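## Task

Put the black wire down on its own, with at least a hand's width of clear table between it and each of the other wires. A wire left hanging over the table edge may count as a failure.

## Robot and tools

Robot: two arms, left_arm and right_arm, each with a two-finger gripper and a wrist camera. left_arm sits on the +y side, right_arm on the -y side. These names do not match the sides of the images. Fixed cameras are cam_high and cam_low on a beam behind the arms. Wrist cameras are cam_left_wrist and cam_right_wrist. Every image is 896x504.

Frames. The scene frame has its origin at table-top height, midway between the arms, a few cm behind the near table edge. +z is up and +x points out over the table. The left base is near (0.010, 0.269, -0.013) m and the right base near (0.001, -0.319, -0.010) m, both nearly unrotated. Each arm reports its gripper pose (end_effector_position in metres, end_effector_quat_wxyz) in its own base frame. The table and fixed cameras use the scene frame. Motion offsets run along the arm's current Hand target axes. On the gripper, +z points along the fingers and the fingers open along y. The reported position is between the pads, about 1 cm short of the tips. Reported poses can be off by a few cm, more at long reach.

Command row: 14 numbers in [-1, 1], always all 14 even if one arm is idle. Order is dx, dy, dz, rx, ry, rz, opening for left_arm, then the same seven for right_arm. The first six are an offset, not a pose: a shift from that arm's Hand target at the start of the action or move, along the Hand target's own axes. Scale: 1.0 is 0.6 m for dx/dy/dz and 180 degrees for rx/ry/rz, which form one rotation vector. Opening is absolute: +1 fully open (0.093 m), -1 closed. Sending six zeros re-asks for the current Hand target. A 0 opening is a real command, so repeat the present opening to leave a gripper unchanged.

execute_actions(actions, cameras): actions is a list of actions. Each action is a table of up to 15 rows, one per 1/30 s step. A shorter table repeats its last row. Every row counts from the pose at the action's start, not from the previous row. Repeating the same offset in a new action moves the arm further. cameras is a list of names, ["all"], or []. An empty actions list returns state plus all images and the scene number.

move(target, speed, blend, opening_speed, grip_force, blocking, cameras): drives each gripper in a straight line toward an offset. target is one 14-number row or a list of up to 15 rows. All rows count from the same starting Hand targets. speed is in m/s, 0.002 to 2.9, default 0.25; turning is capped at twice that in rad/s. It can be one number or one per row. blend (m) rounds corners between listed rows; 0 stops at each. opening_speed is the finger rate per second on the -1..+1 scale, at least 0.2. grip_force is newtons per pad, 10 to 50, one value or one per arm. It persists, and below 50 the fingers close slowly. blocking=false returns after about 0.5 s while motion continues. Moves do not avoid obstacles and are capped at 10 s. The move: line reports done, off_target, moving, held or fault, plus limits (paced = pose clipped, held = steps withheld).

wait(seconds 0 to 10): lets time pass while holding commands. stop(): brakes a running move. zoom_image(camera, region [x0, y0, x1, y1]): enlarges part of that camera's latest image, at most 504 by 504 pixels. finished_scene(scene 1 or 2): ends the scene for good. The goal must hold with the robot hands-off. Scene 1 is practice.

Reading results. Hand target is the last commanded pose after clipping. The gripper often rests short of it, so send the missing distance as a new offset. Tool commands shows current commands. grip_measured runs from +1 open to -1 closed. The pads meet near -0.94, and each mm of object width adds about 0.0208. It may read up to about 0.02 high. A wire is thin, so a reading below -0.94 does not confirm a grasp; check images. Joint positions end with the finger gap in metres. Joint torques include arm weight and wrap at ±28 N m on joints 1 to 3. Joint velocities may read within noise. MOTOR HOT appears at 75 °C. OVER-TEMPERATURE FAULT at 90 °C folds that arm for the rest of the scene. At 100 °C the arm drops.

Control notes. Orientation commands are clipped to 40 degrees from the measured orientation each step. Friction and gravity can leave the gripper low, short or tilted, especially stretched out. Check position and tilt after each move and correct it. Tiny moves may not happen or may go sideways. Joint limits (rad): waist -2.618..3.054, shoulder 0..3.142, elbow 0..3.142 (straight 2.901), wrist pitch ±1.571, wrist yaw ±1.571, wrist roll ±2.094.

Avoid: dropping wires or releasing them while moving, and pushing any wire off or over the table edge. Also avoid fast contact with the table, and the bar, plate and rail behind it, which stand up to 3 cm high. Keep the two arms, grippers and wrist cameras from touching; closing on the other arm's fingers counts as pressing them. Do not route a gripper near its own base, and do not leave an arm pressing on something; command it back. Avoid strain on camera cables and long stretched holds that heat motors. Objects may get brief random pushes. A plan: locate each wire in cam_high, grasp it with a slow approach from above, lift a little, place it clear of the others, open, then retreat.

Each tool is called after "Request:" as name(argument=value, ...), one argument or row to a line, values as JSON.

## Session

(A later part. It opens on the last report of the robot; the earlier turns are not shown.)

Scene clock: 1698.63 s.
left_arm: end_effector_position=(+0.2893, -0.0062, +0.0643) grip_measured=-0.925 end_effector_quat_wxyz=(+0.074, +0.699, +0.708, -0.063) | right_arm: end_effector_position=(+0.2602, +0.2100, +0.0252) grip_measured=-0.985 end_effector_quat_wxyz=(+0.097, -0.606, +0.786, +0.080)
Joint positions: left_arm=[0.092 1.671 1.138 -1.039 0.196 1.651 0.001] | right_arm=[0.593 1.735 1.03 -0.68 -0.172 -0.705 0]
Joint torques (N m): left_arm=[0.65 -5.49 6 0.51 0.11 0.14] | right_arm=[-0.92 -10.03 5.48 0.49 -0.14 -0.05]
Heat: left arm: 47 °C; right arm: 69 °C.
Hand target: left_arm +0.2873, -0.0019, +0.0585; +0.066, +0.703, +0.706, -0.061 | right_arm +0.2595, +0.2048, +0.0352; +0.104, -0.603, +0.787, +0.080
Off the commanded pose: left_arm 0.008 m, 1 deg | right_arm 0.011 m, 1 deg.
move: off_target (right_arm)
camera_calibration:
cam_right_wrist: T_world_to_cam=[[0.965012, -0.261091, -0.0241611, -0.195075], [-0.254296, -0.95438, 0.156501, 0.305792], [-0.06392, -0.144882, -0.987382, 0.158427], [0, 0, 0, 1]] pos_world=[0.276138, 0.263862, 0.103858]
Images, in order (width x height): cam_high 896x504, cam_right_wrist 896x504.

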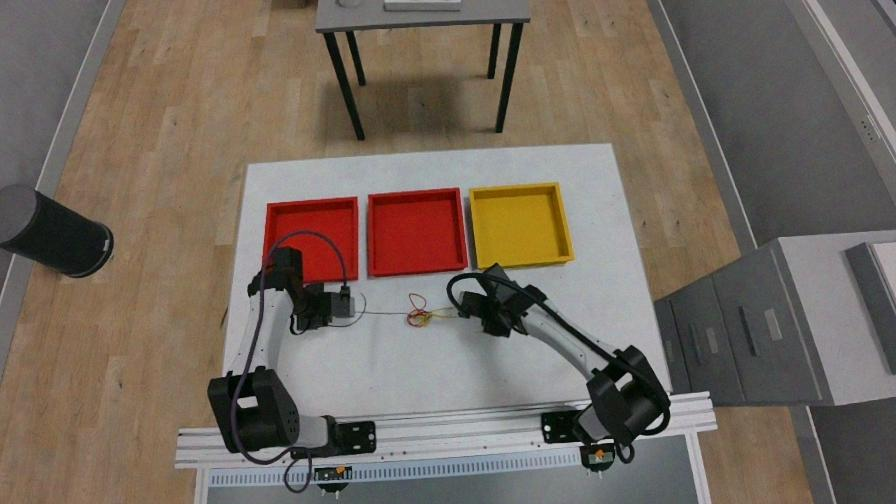

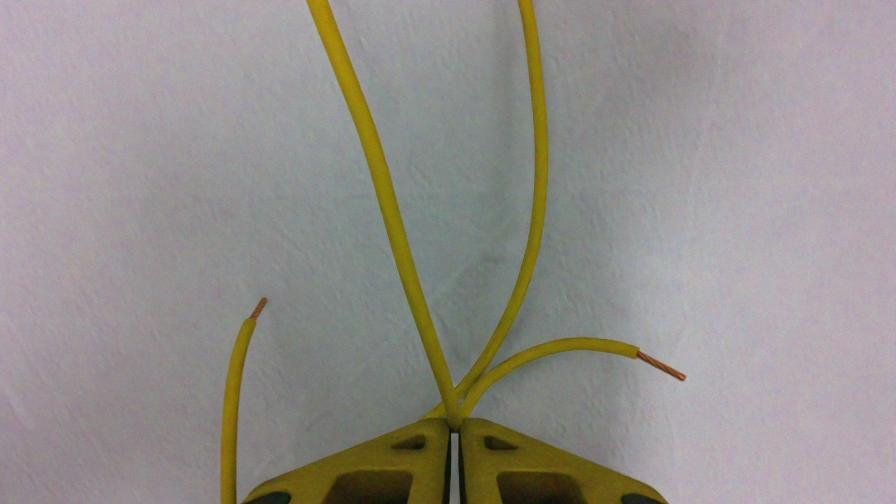

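Request:
move(
  target=[0,0,0,0,0,0,-0.9316,0.07,-0.03,-0.03,0,0,0,-1],
  speed=0.05,
  cameras=["cam_right_wrist","cam_high"],
)

Request:
zoom_image(
  camera="cam_high",
  region=[300, 240, 540, 380],
)

Scene clock: 1704.37 s.
left_arm: end_effector_position=(+0.2894, -0.0074, +0.0645) grip_measured=-0.925 end_effector_quat_wxyz=(+0.077, +0.699, +0.708, -0.066) | right_arm: end_effector_position=(+0.2680, +0.1692, +0.0360) grip_measured=-0.985 end_effector_quat_wxyz=(+0.109, -0.609, +0.780, +0.091)
Joint positions: left_arm=[0.092 1.671 1.138 -1.039 0.203 1.651 0.001] | right_arm=[0.445 1.662 0.988 -0.72 -0.225 -0.861 0]
Joint torques (N m): left_arm=[0.59 -5.65 6 0.5 0.03 0.12] | right_arm=[-1.61 -9.22 5.07 0.34 0.11 -0.01]
Heat: left arm: 47 °C; right arm: 68 °C.
Hand target: left_arm +0.2873, -0.0019, +0.0584; +0.066, +0.703, +0.706, -0.061 | right_arm +0.2651, +0.1565, +0.0416; +0.104, -0.603, +0.787, +0.080
Off the commanded pose: left_arm 0.008 m, 1 deg | right_arm 0.014 m, 2 deg.
move: off_target (right_arm)
camera_calibration:
cam_right_wrist: T_world_to_cam=[[0.968305, -0.248471, -0.0254439, -0.216029], [-0.243514, -0.961797, 0.125085, 0.266633], [-0.055552, -0.114925, -0.99182, 0.156468], [0, 0, 0, 1]] pos_world=[0.282804, 0.220752, 0.11634]
Images, in order (width x height): cam_high 896x504, cam_right_wrist 896x504.

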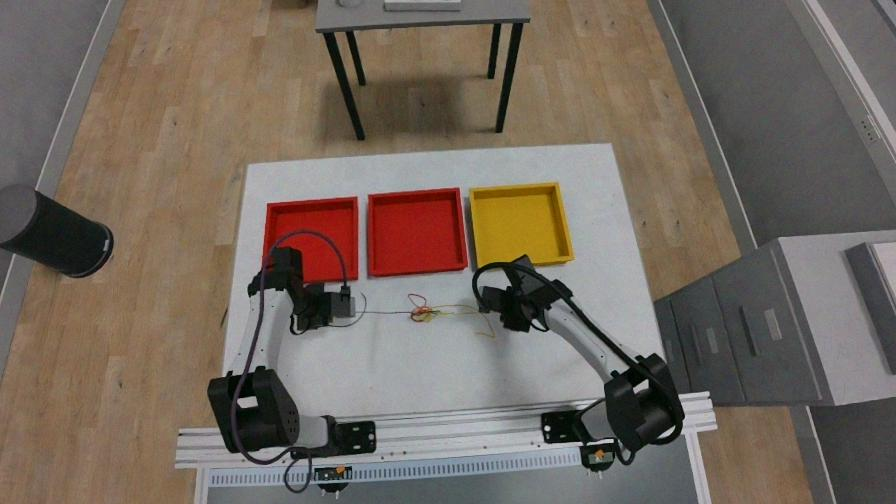

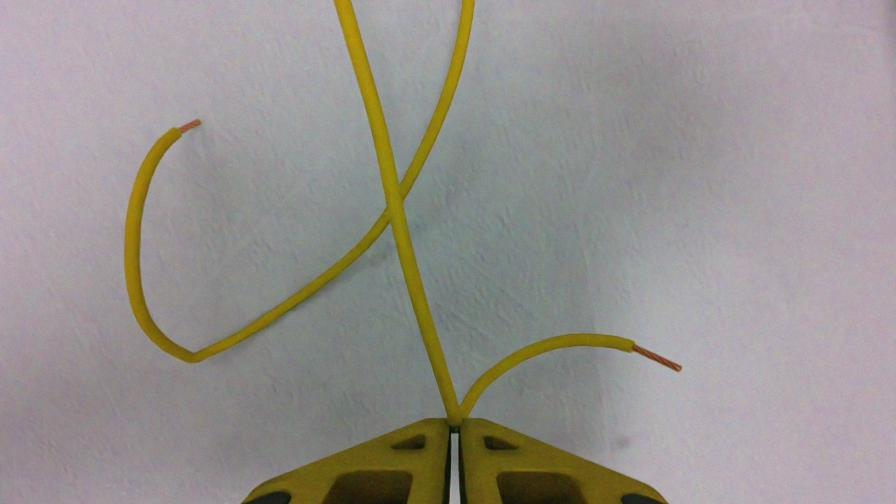

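Scaled by 2.100 from the camera's 896x504 image, which has a finer 1280x720 frame.

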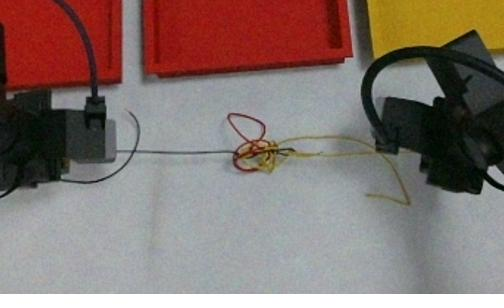

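Request:
move(
  target=[0,0,0,0,0,0,-0.9316,0.0933,-0.026,-0.015,0,0,0,-1],
  speed=0.05,
  cameras=["cam_right_wrist","cam_high"],
)

Request:
zoom_image(
  camera="cam_high",
  region=[350, 270, 510, 360],
)

Scene clock: 1709.23 s.
left_arm: end_effector_position=(+0.2896, -0.0094, +0.0649) grip_measured=-0.925 end_effector_quat_wxyz=(+0.082, +0.699, +0.707, -0.070) | right_arm: end_effector_position=(+0.2672, +0.1093, +0.0305) grip_measured=-0.985 end_effector_quat_wxyz=(+0.106, -0.608, +0.781, +0.096)
Joint positions: left_arm=[0.092 1.671 1.138 -1.039 0.215 1.651 0.001] | right_arm=[0.236 1.614 0.915 -0.754 -0.263 -1.07 0]
Joint torques (N m): left_arm=[0.76 -5.59 5.97 0.54 -0.08 0.16] | right_arm=[-1.76 -8.24 5.15 0.32 0.2 -0.04]
Heat: left arm: 47 °C; right arm: 67 °C.
Hand target: left_arm +0.2873, -0.0019, +0.0585; +0.066, +0.703, +0.706, -0.061 | right_arm +0.2655, +0.0979, +0.0357; +0.104, -0.603, +0.787, +0.080
Off the commanded pose: left_arm 0.010 m, 2 deg | right_arm 0.013 m, 2 deg.
move: off_target (right_arm)
camera_calibration:
cam_right_wrist: T_world_to_cam=[[0.967559, -0.249964, -0.0367058, -0.229563], [-0.243832, -0.961938, 0.123373, 0.209637], [-0.0661475, -0.110421, -0.991681, 0.14644], [0, 0, 0, 1]] pos_world=[0.282918, 0.160445, 0.110932]
Images, in order (width x height): cam_high 896x504, cam_right_wrist 896x504.

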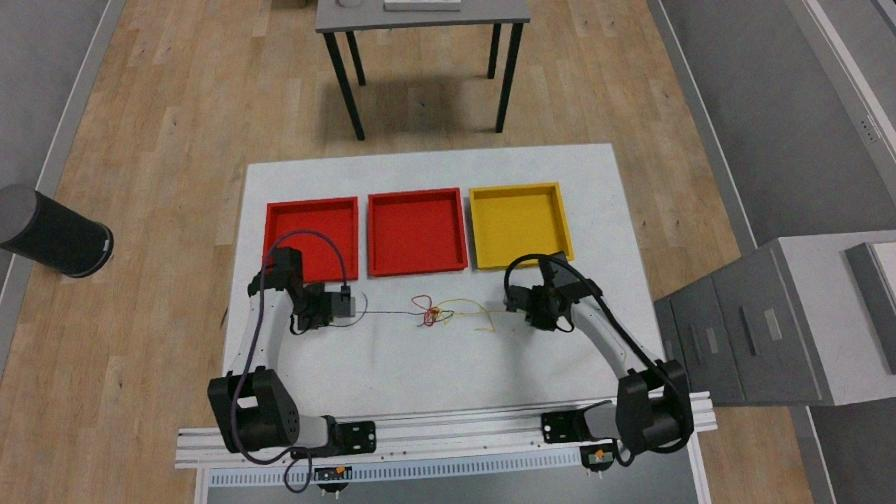

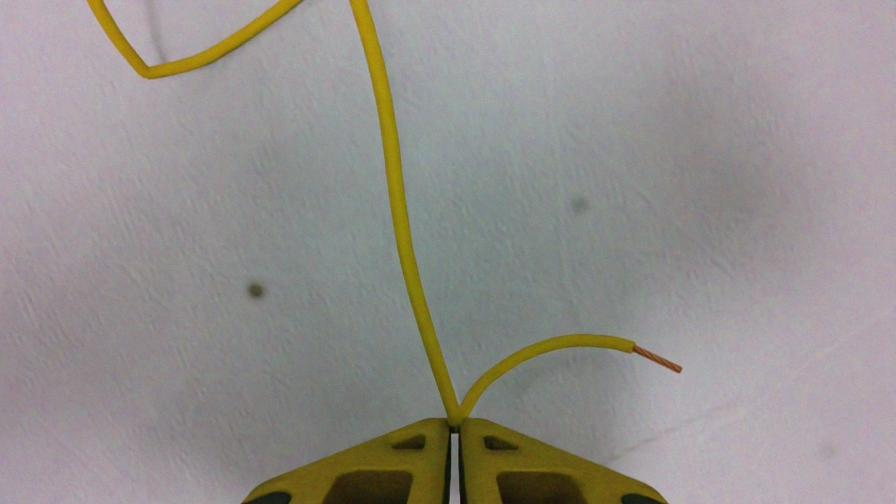

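Scaled by 3.150 from the camera's 896x504 image, which has a finer 1280x720 frame.

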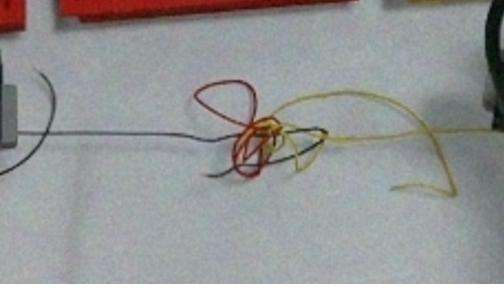

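Request:
move(
  target=[0,0,0,0,0,0,-0.9316,0.0933,-0.026,-0.02,0,0,0,-1],
  speed=0.05,
  cameras=["cam_high"],
)

Request:
zoom_image(
  camera="cam_high",
  region=[350, 270, 510, 360],
)

Scene clock: 1717.83 s.
left_arm: end_effector_position=(+0.2895, -0.0087, +0.0648) grip_measured=-0.925 end_effector_quat_wxyz=(+0.080, +0.699, +0.707, -0.068) | right_arm: end_effector_position=(+0.2661, +0.0465, +0.0277) grip_measured=-0.985 end_effector_quat_wxyz=(+0.103, -0.605, +0.784, +0.095)
Joint positions: left_arm=[0.092 1.671 1.138 -1.039 0.211 1.651 0.001] | right_arm=[0.002 1.607 0.898 -0.813 -0.276 -1.306 0]
Joint torques (N m): left_arm=[0.62 -5.5 5.94 0.46 -0.04 0.2] | right_arm=[-1.18 -8.05 5.49 0.38 0.08 -0.06]
Heat: left arm: 47 °C; right arm: 65 °C.
Hand target: left_arm +0.2873, -0.0019, +0.0585; +0.066, +0.703, +0.706, -0.061 | right_arm +0.2659, +0.0386, +0.0327; +0.104, -0.603, +0.787, +0.080
Off the commanded pose: left_arm 0.010 m, 2 deg | right_arm 0.009 m, 2 deg.
move: done
Images, in order (width x height): cam_high 896x504.

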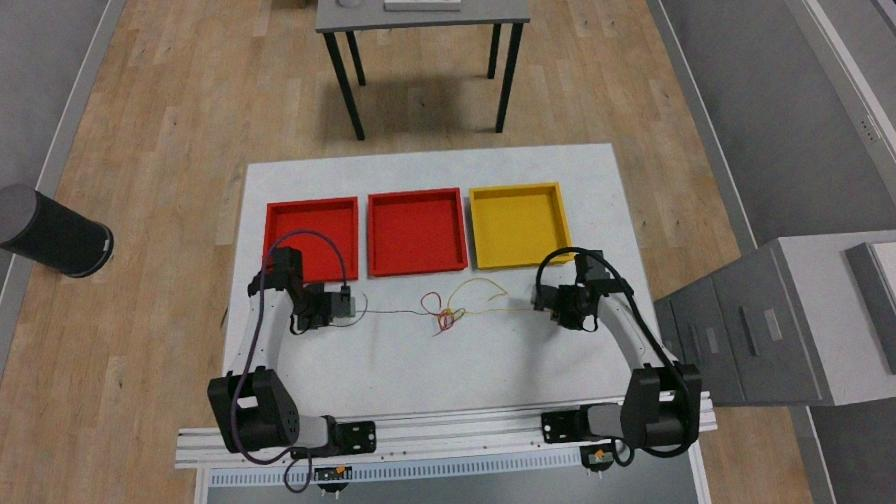

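Scaled by 3.150 from the camera's 896x504 image, which has a finer 1280x720 frame.

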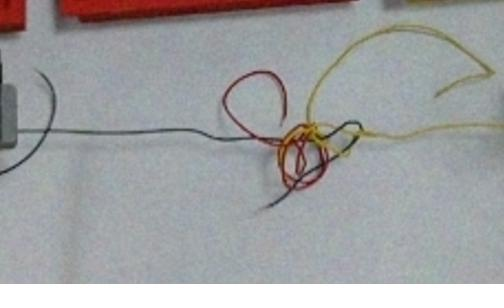

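Request:
move(
  target=[0,0,0,0,0,0,-0.9316,0.0933,-0.026,-0.025,0,0,0,-1],
  speed=0.05,
  cameras=["cam_high"],
)

Request:
zoom_image(
  camera="cam_high",
  region=[350, 270, 510, 360],
)

Scene clock: 1731.87 s.
left_arm: end_effector_position=(+0.2897, -0.0110, +0.0652) grip_measured=-0.925 end_effector_quat_wxyz=(+0.084, +0.699, +0.706, -0.072) | right_arm: end_effector_position=(+0.2574, -0.0073, +0.0315) grip_measured=-0.985 end_effector_quat_wxyz=(+0.113, -0.605, +0.782, +0.102)
Joint positions: left_arm=[0.09 1.671 1.138 -1.039 0.222 1.651 0.001] | right_arm=[-0.226 1.607 0.91 -0.889 -0.305 -1.545 0]
Joint torques (N m): left_arm=[0.81 -5.55 6.09 0.48 -0.11 0.18] | right_arm=[-1.57 -4.1 8.59 0.31 0.27 0.01]
Heat: left arm: 47 °C; right arm: 63 °C.
Hand target: left_arm +0.2873, -0.0019, +0.0584; +0.066, +0.703, +0.706, -0.061 | right_arm +0.2658, -0.0214, +0.0326; +0.104, -0.603, +0.787, +0.080
Off the commanded pose: left_arm 0.012 m, 2 deg | right_arm 0.017 m, 3 deg.
move: off_target (left_arm, right_arm)
Images, in order (width x height): cam_high 896x504.

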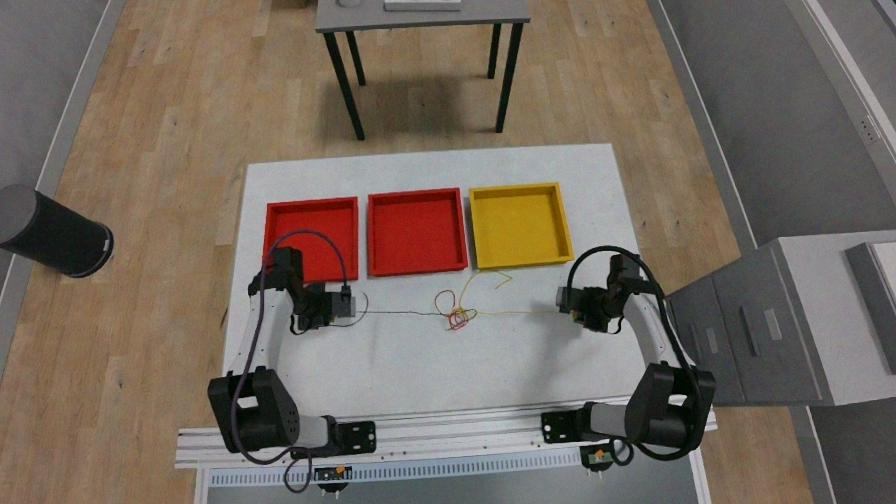

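Scaled by 3.150 from the camera's 896x504 image, which has a finer 1280x720 frame.

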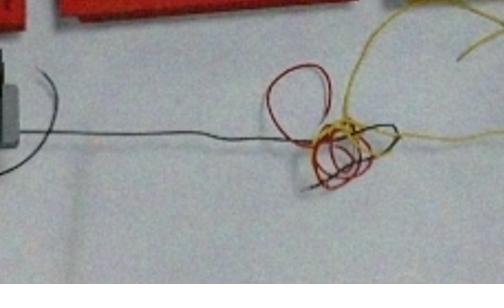

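Request:
move(
  target=[0.1313,0.0006,-0.024,0,0,0,-0.9316,0,0,0,0,0,0,-1],
  speed=0.05,
  cameras=["cam_high"],
)

Request:
zoom_image(
  camera="cam_high",
  region=[350, 270, 510, 360],
)

Scene clock: 1744.07 s.
left_arm: end_effector_position=(+0.2709, +0.0527, +0.0574) grip_measured=-0.925 end_effector_quat_wxyz=(+0.080, +0.696, +0.705, -0.111) | right_arm: end_effector_position=(+0.2526, -0.0004, +0.0336) grip_measured=-0.985 end_effector_quat_wxyz=(+0.118, -0.601, +0.781, +0.123)
Joint positions: left_arm=[0.338 1.743 1.177 -1.137 0.241 1.912 0.001] | right_arm=[-0.226 1.607 0.91 -0.916 -0.34 -1.545 0]
Joint torques (N m): left_arm=[2.14 -5.76 10.76 0.5 -0.34 0.2] | right_arm=[-1.28 -4.38 8.54 0.43 0.67 -0.01]
Heat: left arm: 47 °C; right arm: 60 °C.
Hand target: left_arm +0.2873, +0.0782, +0.0585; +0.066, +0.703, +0.706, -0.061 | right_arm +0.2658, -0.0214, +0.0326; +0.104, -0.603, +0.787, +0.080
Off the commanded pose: left_arm 0.030 m, 6 deg | right_arm 0.025 m, 5 deg.
move: off_target (left_arm, right_arm)
Images, in order (width x height): cam_high 896x504.

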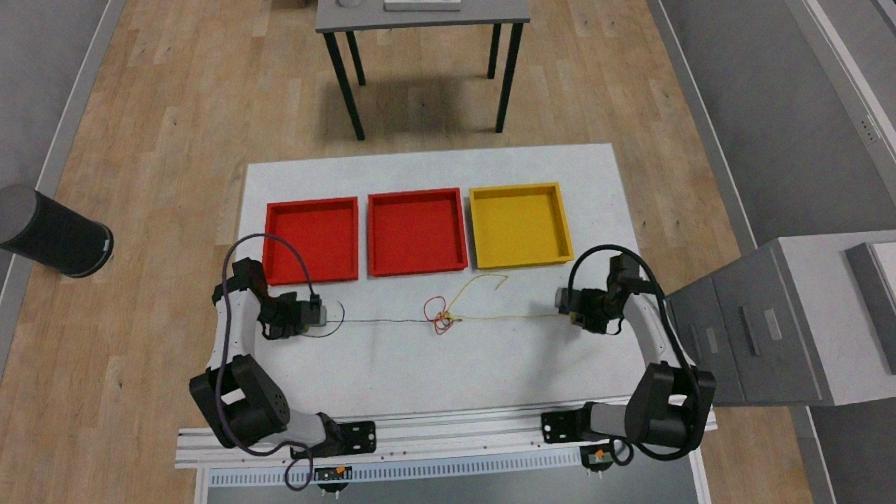

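Scaled by 3.150 from the camera's 896x504 image, which has a finer 1280x720 frame.

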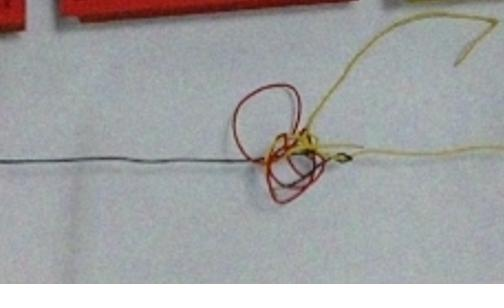

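Request:
move(
  target=[0.07,0.0,-0.0128,0,0,0,-0.9316,0,0,0,0,0,0,-1],
  speed=0.05,
  cameras=["cam_high","cam_left_wrist"],
)

Request:
zoom_image(
  camera="cam_high",
  region=[350, 270, 510, 360],
)

Scene clock: 1749.63 s.
left_arm: end_effector_position=(+0.2777, +0.1043, +0.0552) grip_measured=-0.925 end_effector_quat_wxyz=(+0.075, +0.697, +0.707, -0.089) | right_arm: end_effector_position=(+0.2512, -0.0077, +0.0314) grip_measured=-0.985 end_effector_quat_wxyz=(+0.103, -0.602, +0.784, +0.110)
Joint positions: left_arm=[0.471 1.815 1.264 -1.142 0.198 2.04 0.001] | right_arm=[-0.23 1.607 0.91 -0.915 -0.299 -1.545 0]
Joint torques (N m): left_arm=[1.46 -6.49 10.54 0.26 -0.11 0.17] | right_arm=[-1.22 -3.99 8.44 0.54 0.19 -0.05]
Heat: left arm: 48 °C; right arm: 58 °C.
Hand target: left_arm +0.2871, +0.1209, +0.0586; +0.066, +0.703, +0.706, -0.061 | right_arm +0.2658, -0.0214, +0.0326; +0.104, -0.603, +0.787, +0.080
Off the commanded pose: left_arm 0.019 m, 3 deg | right_arm 0.020 m, 3 deg.
move: off_target (left_arm, right_arm)
camera_calibration:
cam_left_wrist: T_world_to_cam=[[-0.999469, 0.00255195, 0.032472, 0.27435], [0.00921612, 0.978344, 0.20678, -0.0776185], [-0.0312411, 0.206969, -0.977849, 0.130863], [0, 0, 0, 1]] pos_world=[0.279008, 0.0481528, 0.135106]
Images, in order (width x height): cam_high 896x504, cam_left_wrist 896x504.

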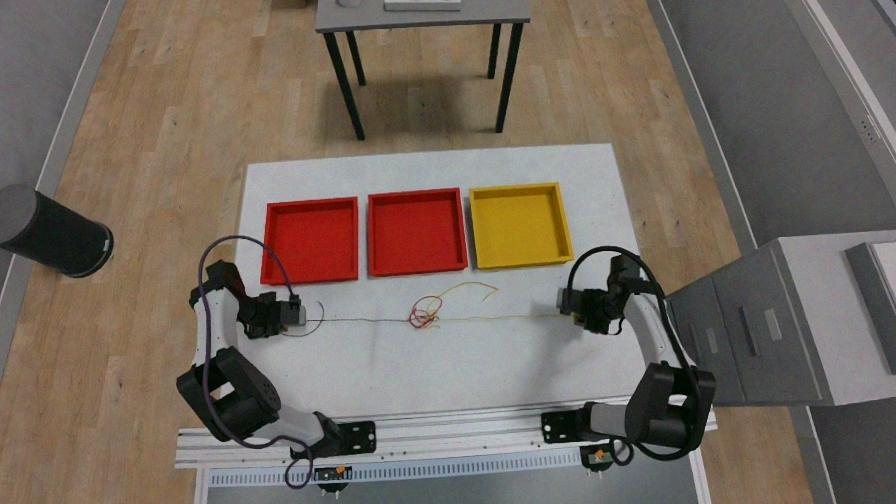

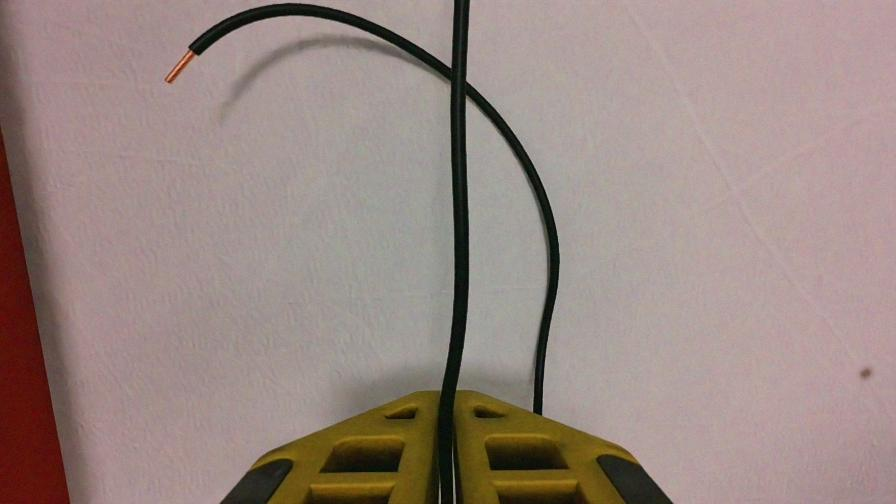

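Scaled by 3.150 from the camera's 896x504 image, which has a finer 1280x720 frame.

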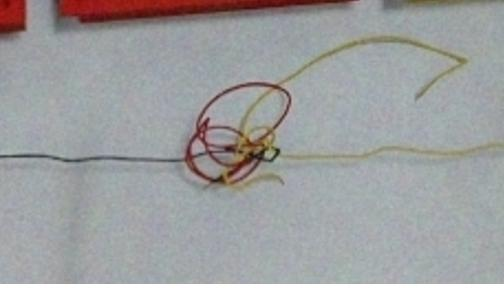

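Request:
move(
  target=[0,0,0,0,0,0,-0.9316,0.0778,-0.0217,-0.0167,0,0,0,-1],
  speed=0.05,
  cameras=["cam_high"],
)

Request:
zoom_image(
  camera="cam_high",
  region=[350, 270, 510, 360],
)

Scene clock: 1759.10 s.
left_arm: end_effector_position=(+0.2748, +0.1044, +0.0562) grip_measured=-0.925 end_effector_quat_wxyz=(+0.072, +0.696, +0.709, -0.094) | right_arm: end_effector_position=(+0.2554, -0.0556, +0.0289) grip_measured=-0.985 end_effector_quat_wxyz=(+0.109, -0.601, +0.785, +0.107)
Joint positions: left_arm=[0.475 1.815 1.267 -1.158 0.196 2.04 0.001] | right_arm=[-0.403 1.686 0.983 -0.951 -0.296 -1.723 0]
Joint torques (N m): left_arm=[0.98 -6.54 10.26 0.39 -0.1 0.18] | right_arm=[-1.2 -5.04 8.36 0.3 0.2 0.04]
Heat: left arm: 49 °C; right arm: 56 °C.
Hand target: left_arm +0.2871, +0.1209, +0.0586; +0.066, +0.703, +0.706, -0.061 | right_arm +0.2661, -0.0708, +0.0301; +0.104, -0.603, +0.787, +0.080
Off the commanded pose: left_arm 0.021 m, 4 deg | right_arm 0.019 m, 3 deg.
move: off_target (left_arm, right_arm)
Images, in order (width x height): cam_high 896x504.

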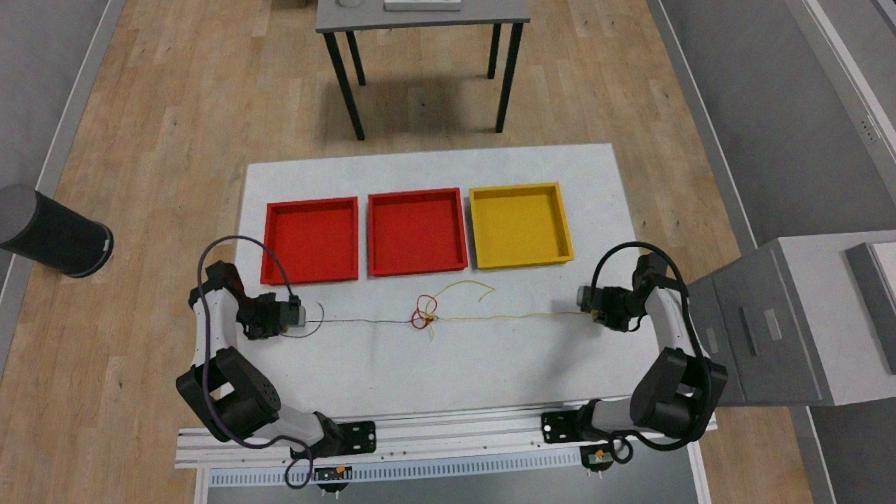

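Scaled by 3.150 from the camera's 896x504 image, which has a finer 1280x720 frame.

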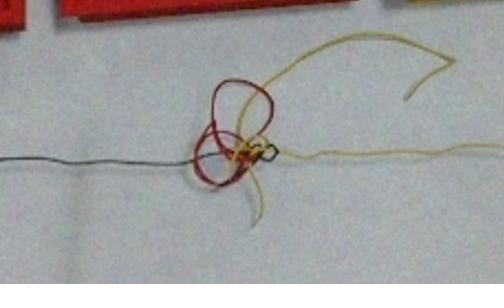

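Request:
move(
  target=[0.0657,0.0,-0.0128,0,0,0,-0.9316,0.0467,-0.013,-0.01,0,0,0,-1],
  speed=0.05,
  cameras=["cam_high"],
)

Request:
zoom_image(
  camera="cam_high",
  region=[350, 270, 510, 360],
)

Scene clock: 1773.50 s.
left_arm: end_effector_position=(+0.2816, +0.1544, +0.0556) grip_measured=-0.925 end_effector_quat_wxyz=(+0.054, +0.679, +0.729, -0.064) | right_arm: end_effector_position=(+0.2601, -0.0935, +0.0263) grip_measured=-0.985 end_effector_quat_wxyz=(+0.104, -0.602, +0.787, +0.088)
Joint positions: left_arm=[0.573 1.885 1.366 -1.151 0.136 2.079 0.001] | right_arm=[-0.503 1.743 1.046 -0.952 -0.261 -1.819 0]
Joint torques (N m): left_arm=[0.69 -6.91 10.13 0.11 0.13 0.22] | right_arm=[-0.53 -5.55 8.08 0.12 -0.14 -0.13]
Heat: left arm: 51 °C; right arm: 55 °C.
Hand target: left_arm +0.2869, +0.1611, +0.0590; +0.066, +0.703, +0.706, -0.061 | right_arm +0.2661, -0.1004, +0.0285; +0.104, -0.603, +0.787, +0.080
Off the commanded pose: left_arm 0.009 m, 4 deg | right_arm 0.010 m, 1 deg.
joint sent to its limit (left arm) — joint 6 (wrist roll), upper limit. The joint targets are off in orientation, not in position.
move: off_target (left_arm)
Images, in order (width x height): cam_high 896x504.

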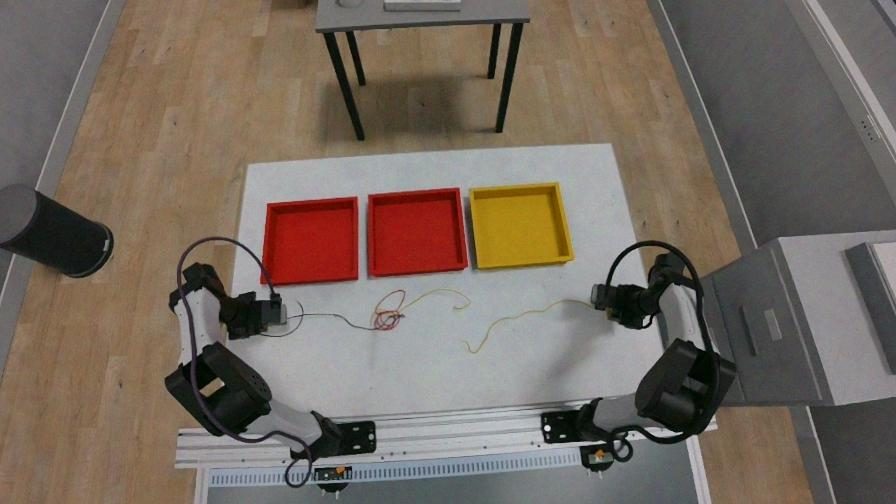

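Scaled by 3.150 from the camera's 896x504 image, which has a finer 1280x720 frame.

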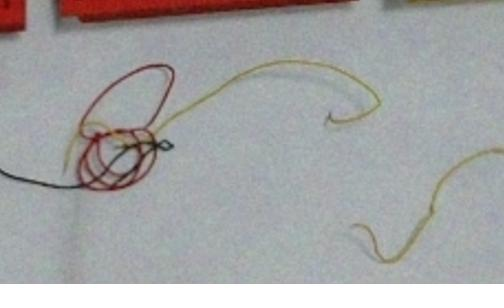

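Request:
move(
  target=[
    [0,0,0,0,0,0,-0.9316,0.0043,0,0.02,0,0,0,-1],
    [0,0,0,0,0,0,-0.9316,0.0043,0,0.02,0,0,0,-0.6],
  ],
  speed=0.06,
  opening_speed=0.6,
  cameras=["cam_right_wrist"],
)

Scene clock: 1781.37 s.
left_arm: end_effector_position=(+0.2815, +0.1544, +0.0556) grip_measured=-0.925 end_effector_quat_wxyz=(+0.054, +0.679, +0.729, -0.064) | right_arm: end_effector_position=(+0.2641, -0.0957, +0.0202) grip_measured=-0.601 end_effector_quat_wxyz=(+0.105, -0.602, +0.787, +0.085)
Joint positions: left_arm=[0.573 1.885 1.366 -1.151 0.136 2.08 0.001] | right_arm=[-0.503 1.765 1.046 -0.925 -0.261 -1.819 0.016]
Joint torques (N m): left_arm=[0.43 -7.06 10.15 0.08 0.15 0.18] | right_arm=[-0.44 -5.04 5.6 0.36 -0.16 -0.02]
Heat: left arm: 52 °C; right arm: 54 °C.
Hand target: left_arm +0.2869, +0.1611, +0.0590; +0.066, +0.703, +0.706, -0.061 | right_arm +0.2662, -0.0998, +0.0163; +0.104, -0.603, +0.787, +0.080
Off the commanded pose: left_arm 0.009 m, 4 deg | right_arm 0.006 m, 1 deg.
joint sent to its limit (left arm) — joint 6 (wrist roll), upper limit. The joint targets are off in orientation, not in position.
move: off_target (left_arm)
camera_calibration:
cam_right_wrist: T_world_to_cam=[[0.963323, -0.267307, -0.0235832, -0.278989], [-0.261635, -0.95513, 0.138828, 0.0180894], [-0.0596347, -0.127566, -0.990036, 0.109993], [0, 0, 0, 1]] pos_world=[0.280048, -0.0432666, 0.0998058]
Images, in order (width x height): cam_right_wrist 896x504.

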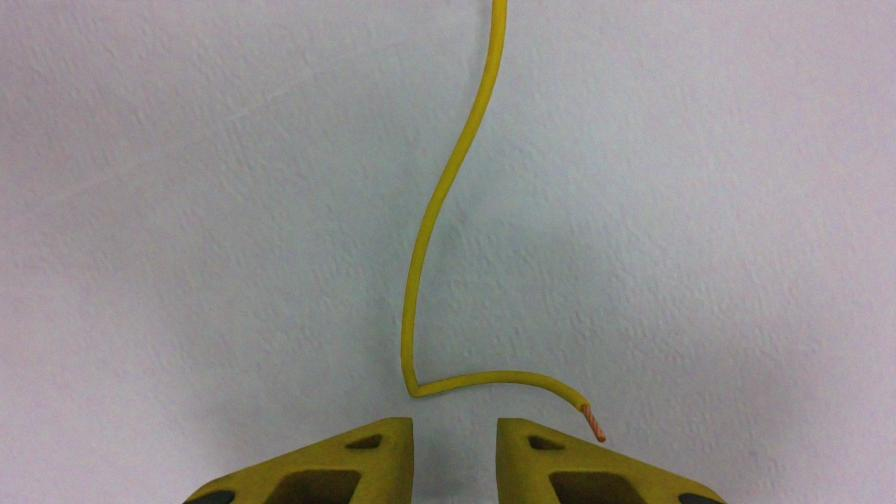

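Request:
move(
  target=[
    [0,0,0,0,0,0,-0.9316,-0.0433,0,-0.161,0,0,0,-0.6],
    [0,0,0,0,0,0,-0.9316,-0.8295,0.2232,0.009,0,0,0,-0.6],
  ],
  speed=0.25,
  blend=[0.03,0],
  cameras=["cam_right_wrist","cam_high"],
)

Request:
zoom_image(
  camera="cam_right_wrist",
  region=[250, 0, 700, 450],
)

Scene clock: 1805.60 s.
left_arm: end_effector_position=(+0.2815, +0.1544, +0.0556) grip_measured=-0.925 end_effector_quat_wxyz=(+0.054, +0.679, +0.729, -0.064) | right_arm: end_effector_position=(+0.2559, +0.3990, +0.1401) grip_measured=-0.601 end_effector_quat_wxyz=(+0.101, -0.608, +0.783, +0.086)
Joint positions: left_arm=[0.573 1.885 1.366 -1.151 0.136 2.08 0.001] | right_arm=[0.964 2.158 2.082 -1.25 -0.103 -0.345 0.016]
Joint torques (N m): left_arm=[0.47 -6.91 10 0.13 0.11 0.18] | right_arm=[-0.4 -8.91 8.88 0.77 0.16 0.19]
Heat: left arm: 54 °C; right arm: 53 °C.
Hand target: left_arm +0.2869, +0.1611, +0.0590; +0.066, +0.703, +0.706, -0.061 | right_arm +0.2620, +0.4003, +0.1408; +0.104, -0.603, +0.787, +0.080
Off the commanded pose: left_arm 0.009 m, 4 deg | right_arm 0.006 m, 1 deg.
joint sent to its limit (left arm) — joint 6 (wrist roll), upper limit. The joint targets are off in orientation, not in position.
move: off_target (left_arm)
camera_calibration:
cam_right_wrist: T_world_to_cam=[[0.967138, -0.25275, -0.0276149, -0.142208], [-0.246295, -0.958283, 0.145023, 0.468144], [-0.0631174, -0.133456, -0.989043, 0.29443], [0, 0, 0, 1]] pos_world=[0.27142, 0.451965, 0.219385]
Images, in order (width x height): cam_high 896x504, cam_right_wrist 896x504.

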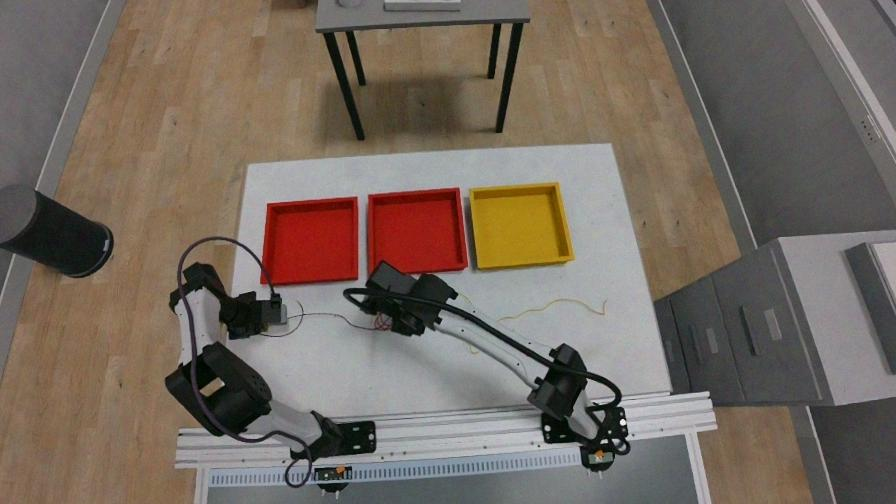

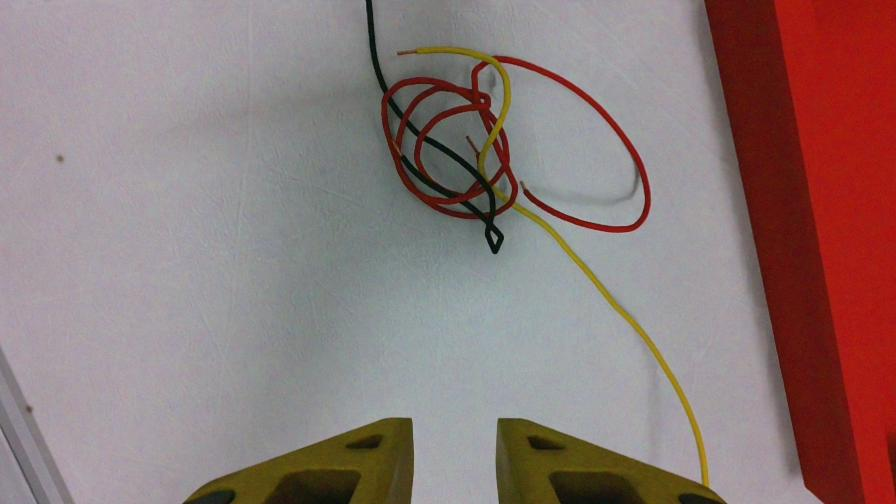

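Scaled by 1.120 from the camera's 896x504 image, which has a finer 1280x720 frame.

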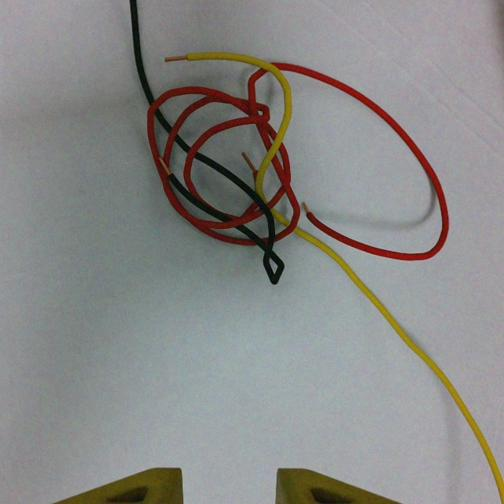

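Request:
zoom_image(
  camera="cam_right_wrist",
  region=[360, 30, 560, 270],
)

Scaled by 2.100 from the camera's 896x504 image, which has a finer 1280x720 frame.

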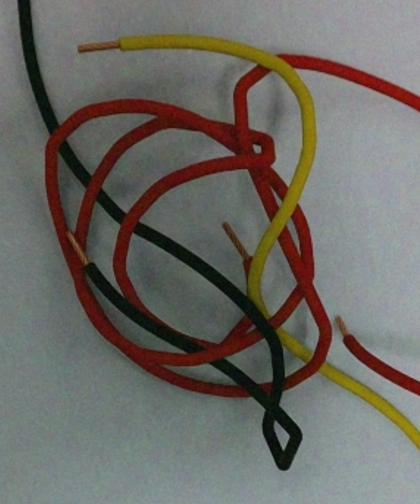

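Request:
move(
  target=[0,0,0,0,0,0,-0.9316,-0.0373,-0.0855,0.0963,0,0,-0.4167,-0.6],
  speed=0.2,
  cameras=["cam_right_wrist"],
)

Scene clock: 1871.77 s.
left_arm: end_effector_position=(+0.2815, +0.1544, +0.0556) grip_measured=-0.925 end_effector_quat_wxyz=(+0.054, +0.679, +0.729, -0.064) | right_arm: end_effector_position=(+0.3142, +0.4236, +0.0914) grip_measured=-0.601 end_effector_quat_wxyz=(-0.130, +0.958, -0.255, +0.001)
Joint positions: left_arm=[0.573 1.885 1.366 -1.151 0.136 2.08 0.001] | right_arm=[0.9 2.433 2.355 -1.252 -0.102 -1.708 0.016]
Joint torques (N m): left_arm=[0.51 -6.98 9.99 0.09 0.09 0.2] | right_arm=[-1.13 -10.52 8.96 0.61 -0.14 -0.02]
Heat: left arm: 56 °C; right arm: 58 °C.
Hand target: left_arm +0.2869, +0.1611, +0.0590; +0.066, +0.703, +0.706, -0.061 | right_arm +0.3211, +0.4224, +0.0907; -0.131, +0.958, -0.257, +0.000
Off the commanded pose: left_arm 0.009 m, 4 deg | right_arm 0.007 m, 0 deg.
joint sent to its limit (left arm) — joint 6 (wrist roll), upper limit. The joint targets are off in orientation, not in position.
move: off_target (left_arm)
camera_calibration:
cam_right_wrist: T_world_to_cam=[[0.499906, 0.833197, 0.236381, -0.531085], [0.767865, -0.55263, 0.324011, 0.00636581], [0.400596, 0.0195336, -0.916046, 0.03597], [0, 0, 0, 1]] pos_world=[0.246195, 0.445314, 0.156426]
Images, in order (width x height): cam_right_wrist 896x504.

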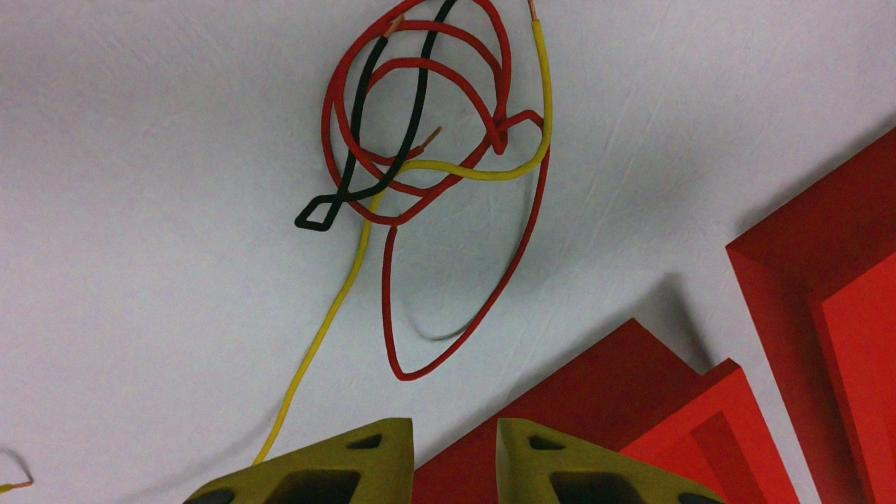

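Request:
zoom_image(
  camera="cam_right_wrist",
  region=[290, 180, 560, 420],
)

Scaled by 1.867 from the camera's 896x504 image, which has a finer 1280x720 frame.

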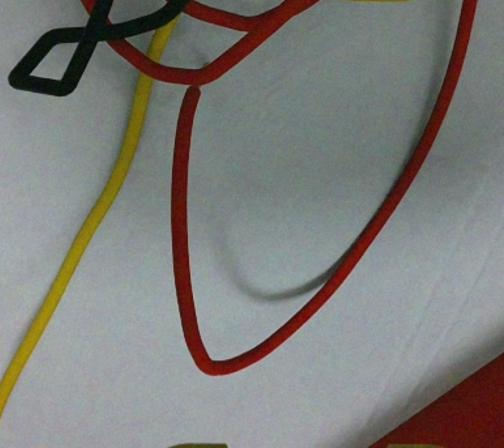

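Request:
move(
  target=[0,0,0,0,0,0,-0.9316,0.0019,0.0211,0.07,0,0,0,-0.6],
  speed=0.12,
  cameras=["cam_right_wrist"],
)

Scene clock: 1889.97 s.
left_arm: end_effector_position=(+0.2815, +0.1544, +0.0556) grip_measured=-0.925 end_effector_quat_wxyz=(+0.054, +0.679, +0.729, -0.064) | right_arm: end_effector_position=(+0.3129, +0.4220, +0.0422) grip_measured=-0.601 end_effector_quat_wxyz=(-0.120, +0.959, -0.256, -0.004)
Joint positions: left_arm=[0.573 1.885 1.366 -1.151 0.136 2.08 0.001] | right_arm=[0.9 2.433 2.164 -1.083 -0.102 -1.709 0.016]
Joint torques (N m): left_arm=[0.46 -6.98 10.17 0.13 0.14 0.19] | right_arm=[-0.69 -13.12 5.7 0.81 -0.12 -0.01]
Heat: left arm: 56 °C; right arm: 60 °C.
Hand target: left_arm +0.2869, +0.1611, +0.0590; +0.066, +0.703, +0.706, -0.061 | right_arm +0.3186, +0.4219, +0.0469; -0.131, +0.958, -0.257, +0.000
Off the commanded pose: left_arm 0.009 m, 4 deg | right_arm 0.007 m, 1 deg.
joint sent to its limit (left arm) — joint 6 (wrist roll), upper limit. The joint targets are off in orientation, not in position.
move: off_target (left_arm)
camera_calibration:
cam_right_wrist: T_world_to_cam=[[0.502384, 0.837466, 0.215084, -0.519202], [0.772631, -0.546476, 0.323117, 0.0183349], [0.388138, 0.00385169, -0.921593, 0.00224107], [0, 0, 0, 1]] pos_world=[0.245803, 0.444825, 0.107813]
Images, in order (width x height): cam_right_wrist 896x504.

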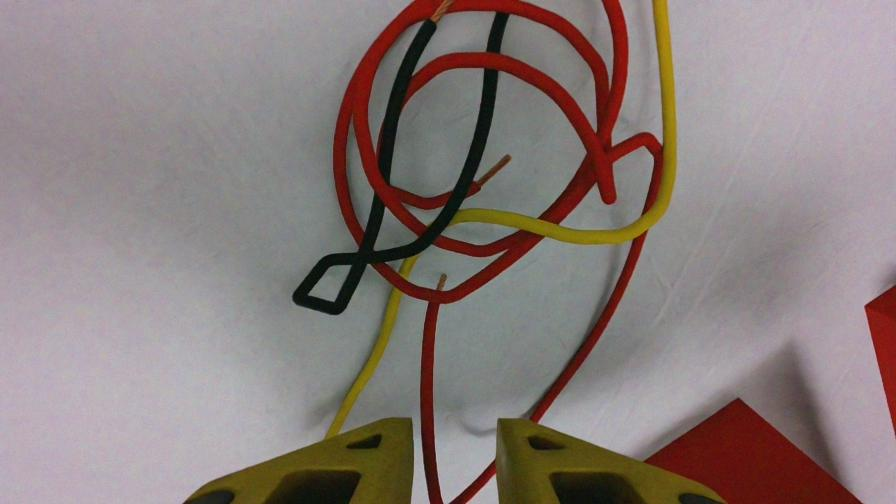

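Request:
move(
  target=[0,0,0,0,0,0,-0.9316,0.0029,0.0109,0.042,0,0,0,-0.6],
  speed=0.08,
  cameras=["cam_right_wrist"],
)

Scene clock: 1895.57 s.
left_arm: end_effector_position=(+0.2815, +0.1544, +0.0556) grip_measured=-0.925 end_effector_quat_wxyz=(+0.054, +0.679, +0.729, -0.064) | right_arm: end_effector_position=(+0.3136, +0.4228, +0.0215) grip_measured=-0.601 end_effector_quat_wxyz=(-0.125, +0.959, -0.255, -0.002)
Joint positions: left_arm=[0.573 1.885 1.366 -1.151 0.136 2.08 0.001] | right_arm=[0.9 2.433 2.08 -0.988 -0.102 -1.709 0.016]
Joint torques (N m): left_arm=[0.43 -6.87 10.1 0.09 0.1 0.19] | right_arm=[-0.72 -12.33 5.83 0.83 -0.15 0]
Heat: left arm: 56 °C; right arm: 62 °C.
Hand target: left_arm +0.2869, +0.1611, +0.0590; +0.066, +0.703, +0.706, -0.061 | right_arm +0.3186, +0.4218, +0.0208; -0.131, +0.958, -0.257, +0.000
Off the commanded pose: left_arm 0.009 m, 4 deg | right_arm 0.005 m, 1 deg.
joint sent to its limit (left arm) — joint 6 (wrist roll), upper limit. The joint targets are off in orientation, not in position.
move: off_target (left_arm)
camera_calibration:
cam_right_wrist: T_world_to_cam=[[0.500958, 0.835609, 0.225384, -0.514664], [0.770451, -0.549204, 0.323698, 0.0267735], [0.394267, 0.011488, -0.918924, -0.0223214], [0, 0, 0, 1]] pos_world=[0.245998, 0.445019, 0.0868189]
Images, in order (width x height): cam_right_wrist 896x504.

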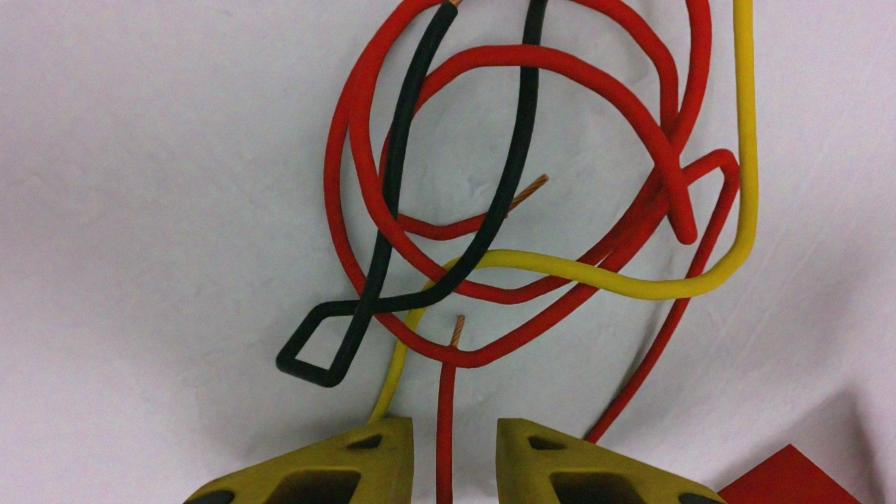

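Request:
move(
  target=[0,0,0,0,0,0,-0.9316,0,0,0,0,0,0,-1],
  opening_speed=0.5,
  cameras=["cam_right_wrist"],
)

Scene clock: 1899.33 s.
left_arm: end_effector_position=(+0.2815, +0.1544, +0.0556) grip_measured=-0.925 end_effector_quat_wxyz=(+0.054, +0.679, +0.729, -0.064) | right_arm: end_effector_position=(+0.3137, +0.4230, +0.0216) grip_measured=-0.983 end_effector_quat_wxyz=(-0.126, +0.959, -0.255, -0.001)
Joint positions: left_arm=[0.573 1.885 1.366 -1.151 0.136 2.08 0.001] | right_arm=[0.9 2.433 2.08 -0.986 -0.102 -1.709 0]
Joint torques (N m): left_arm=[0.54 -6.93 10 0.11 0.09 0.19] | right_arm=[-0.62 -12.37 5.93 0.87 -0.11 0.03]
Heat: left arm: 56 °C; right arm: 62 °C.
Hand target: left_arm +0.2869, +0.1611, +0.0590; +0.066, +0.703, +0.706, -0.061 | right_arm +0.3186, +0.4219, +0.0208; -0.131, +0.958, -0.257, +0.000
Off the commanded pose: left_arm 0.009 m, 4 deg | right_arm 0.005 m, 1 deg.
joint sent to its limit (left arm) — joint 6 (wrist roll), upper limit. The joint targets are off in orientation, not in position.
move: off_target (left_arm)
camera_calibration:
cam_right_wrist: T_world_to_cam=[[0.500809, 0.835411, 0.22645, -0.514871], [0.770234, -0.549489, 0.323731, 0.026951], [0.39488, 0.012292, -0.91865, -0.0228031], [0, 0, 0, 1]] pos_world=[0.246098, 0.445218, 0.0869196]
Images, in order (width x height): cam_right_wrist 896x504.

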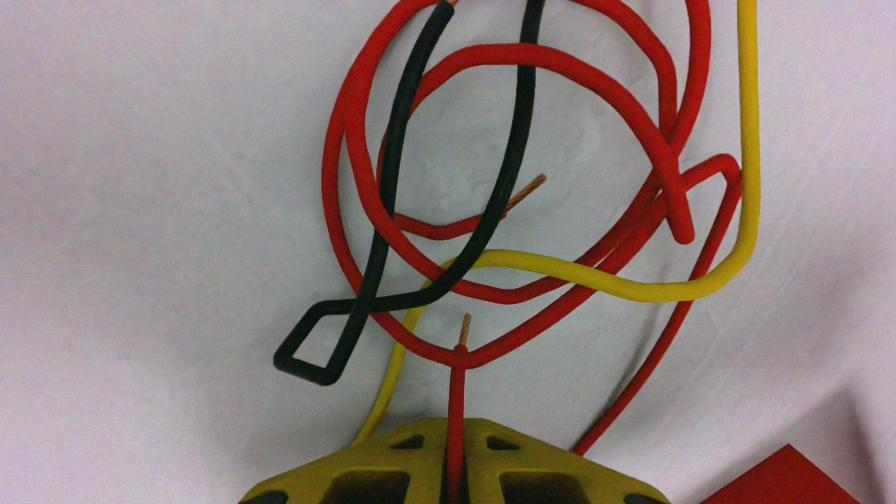

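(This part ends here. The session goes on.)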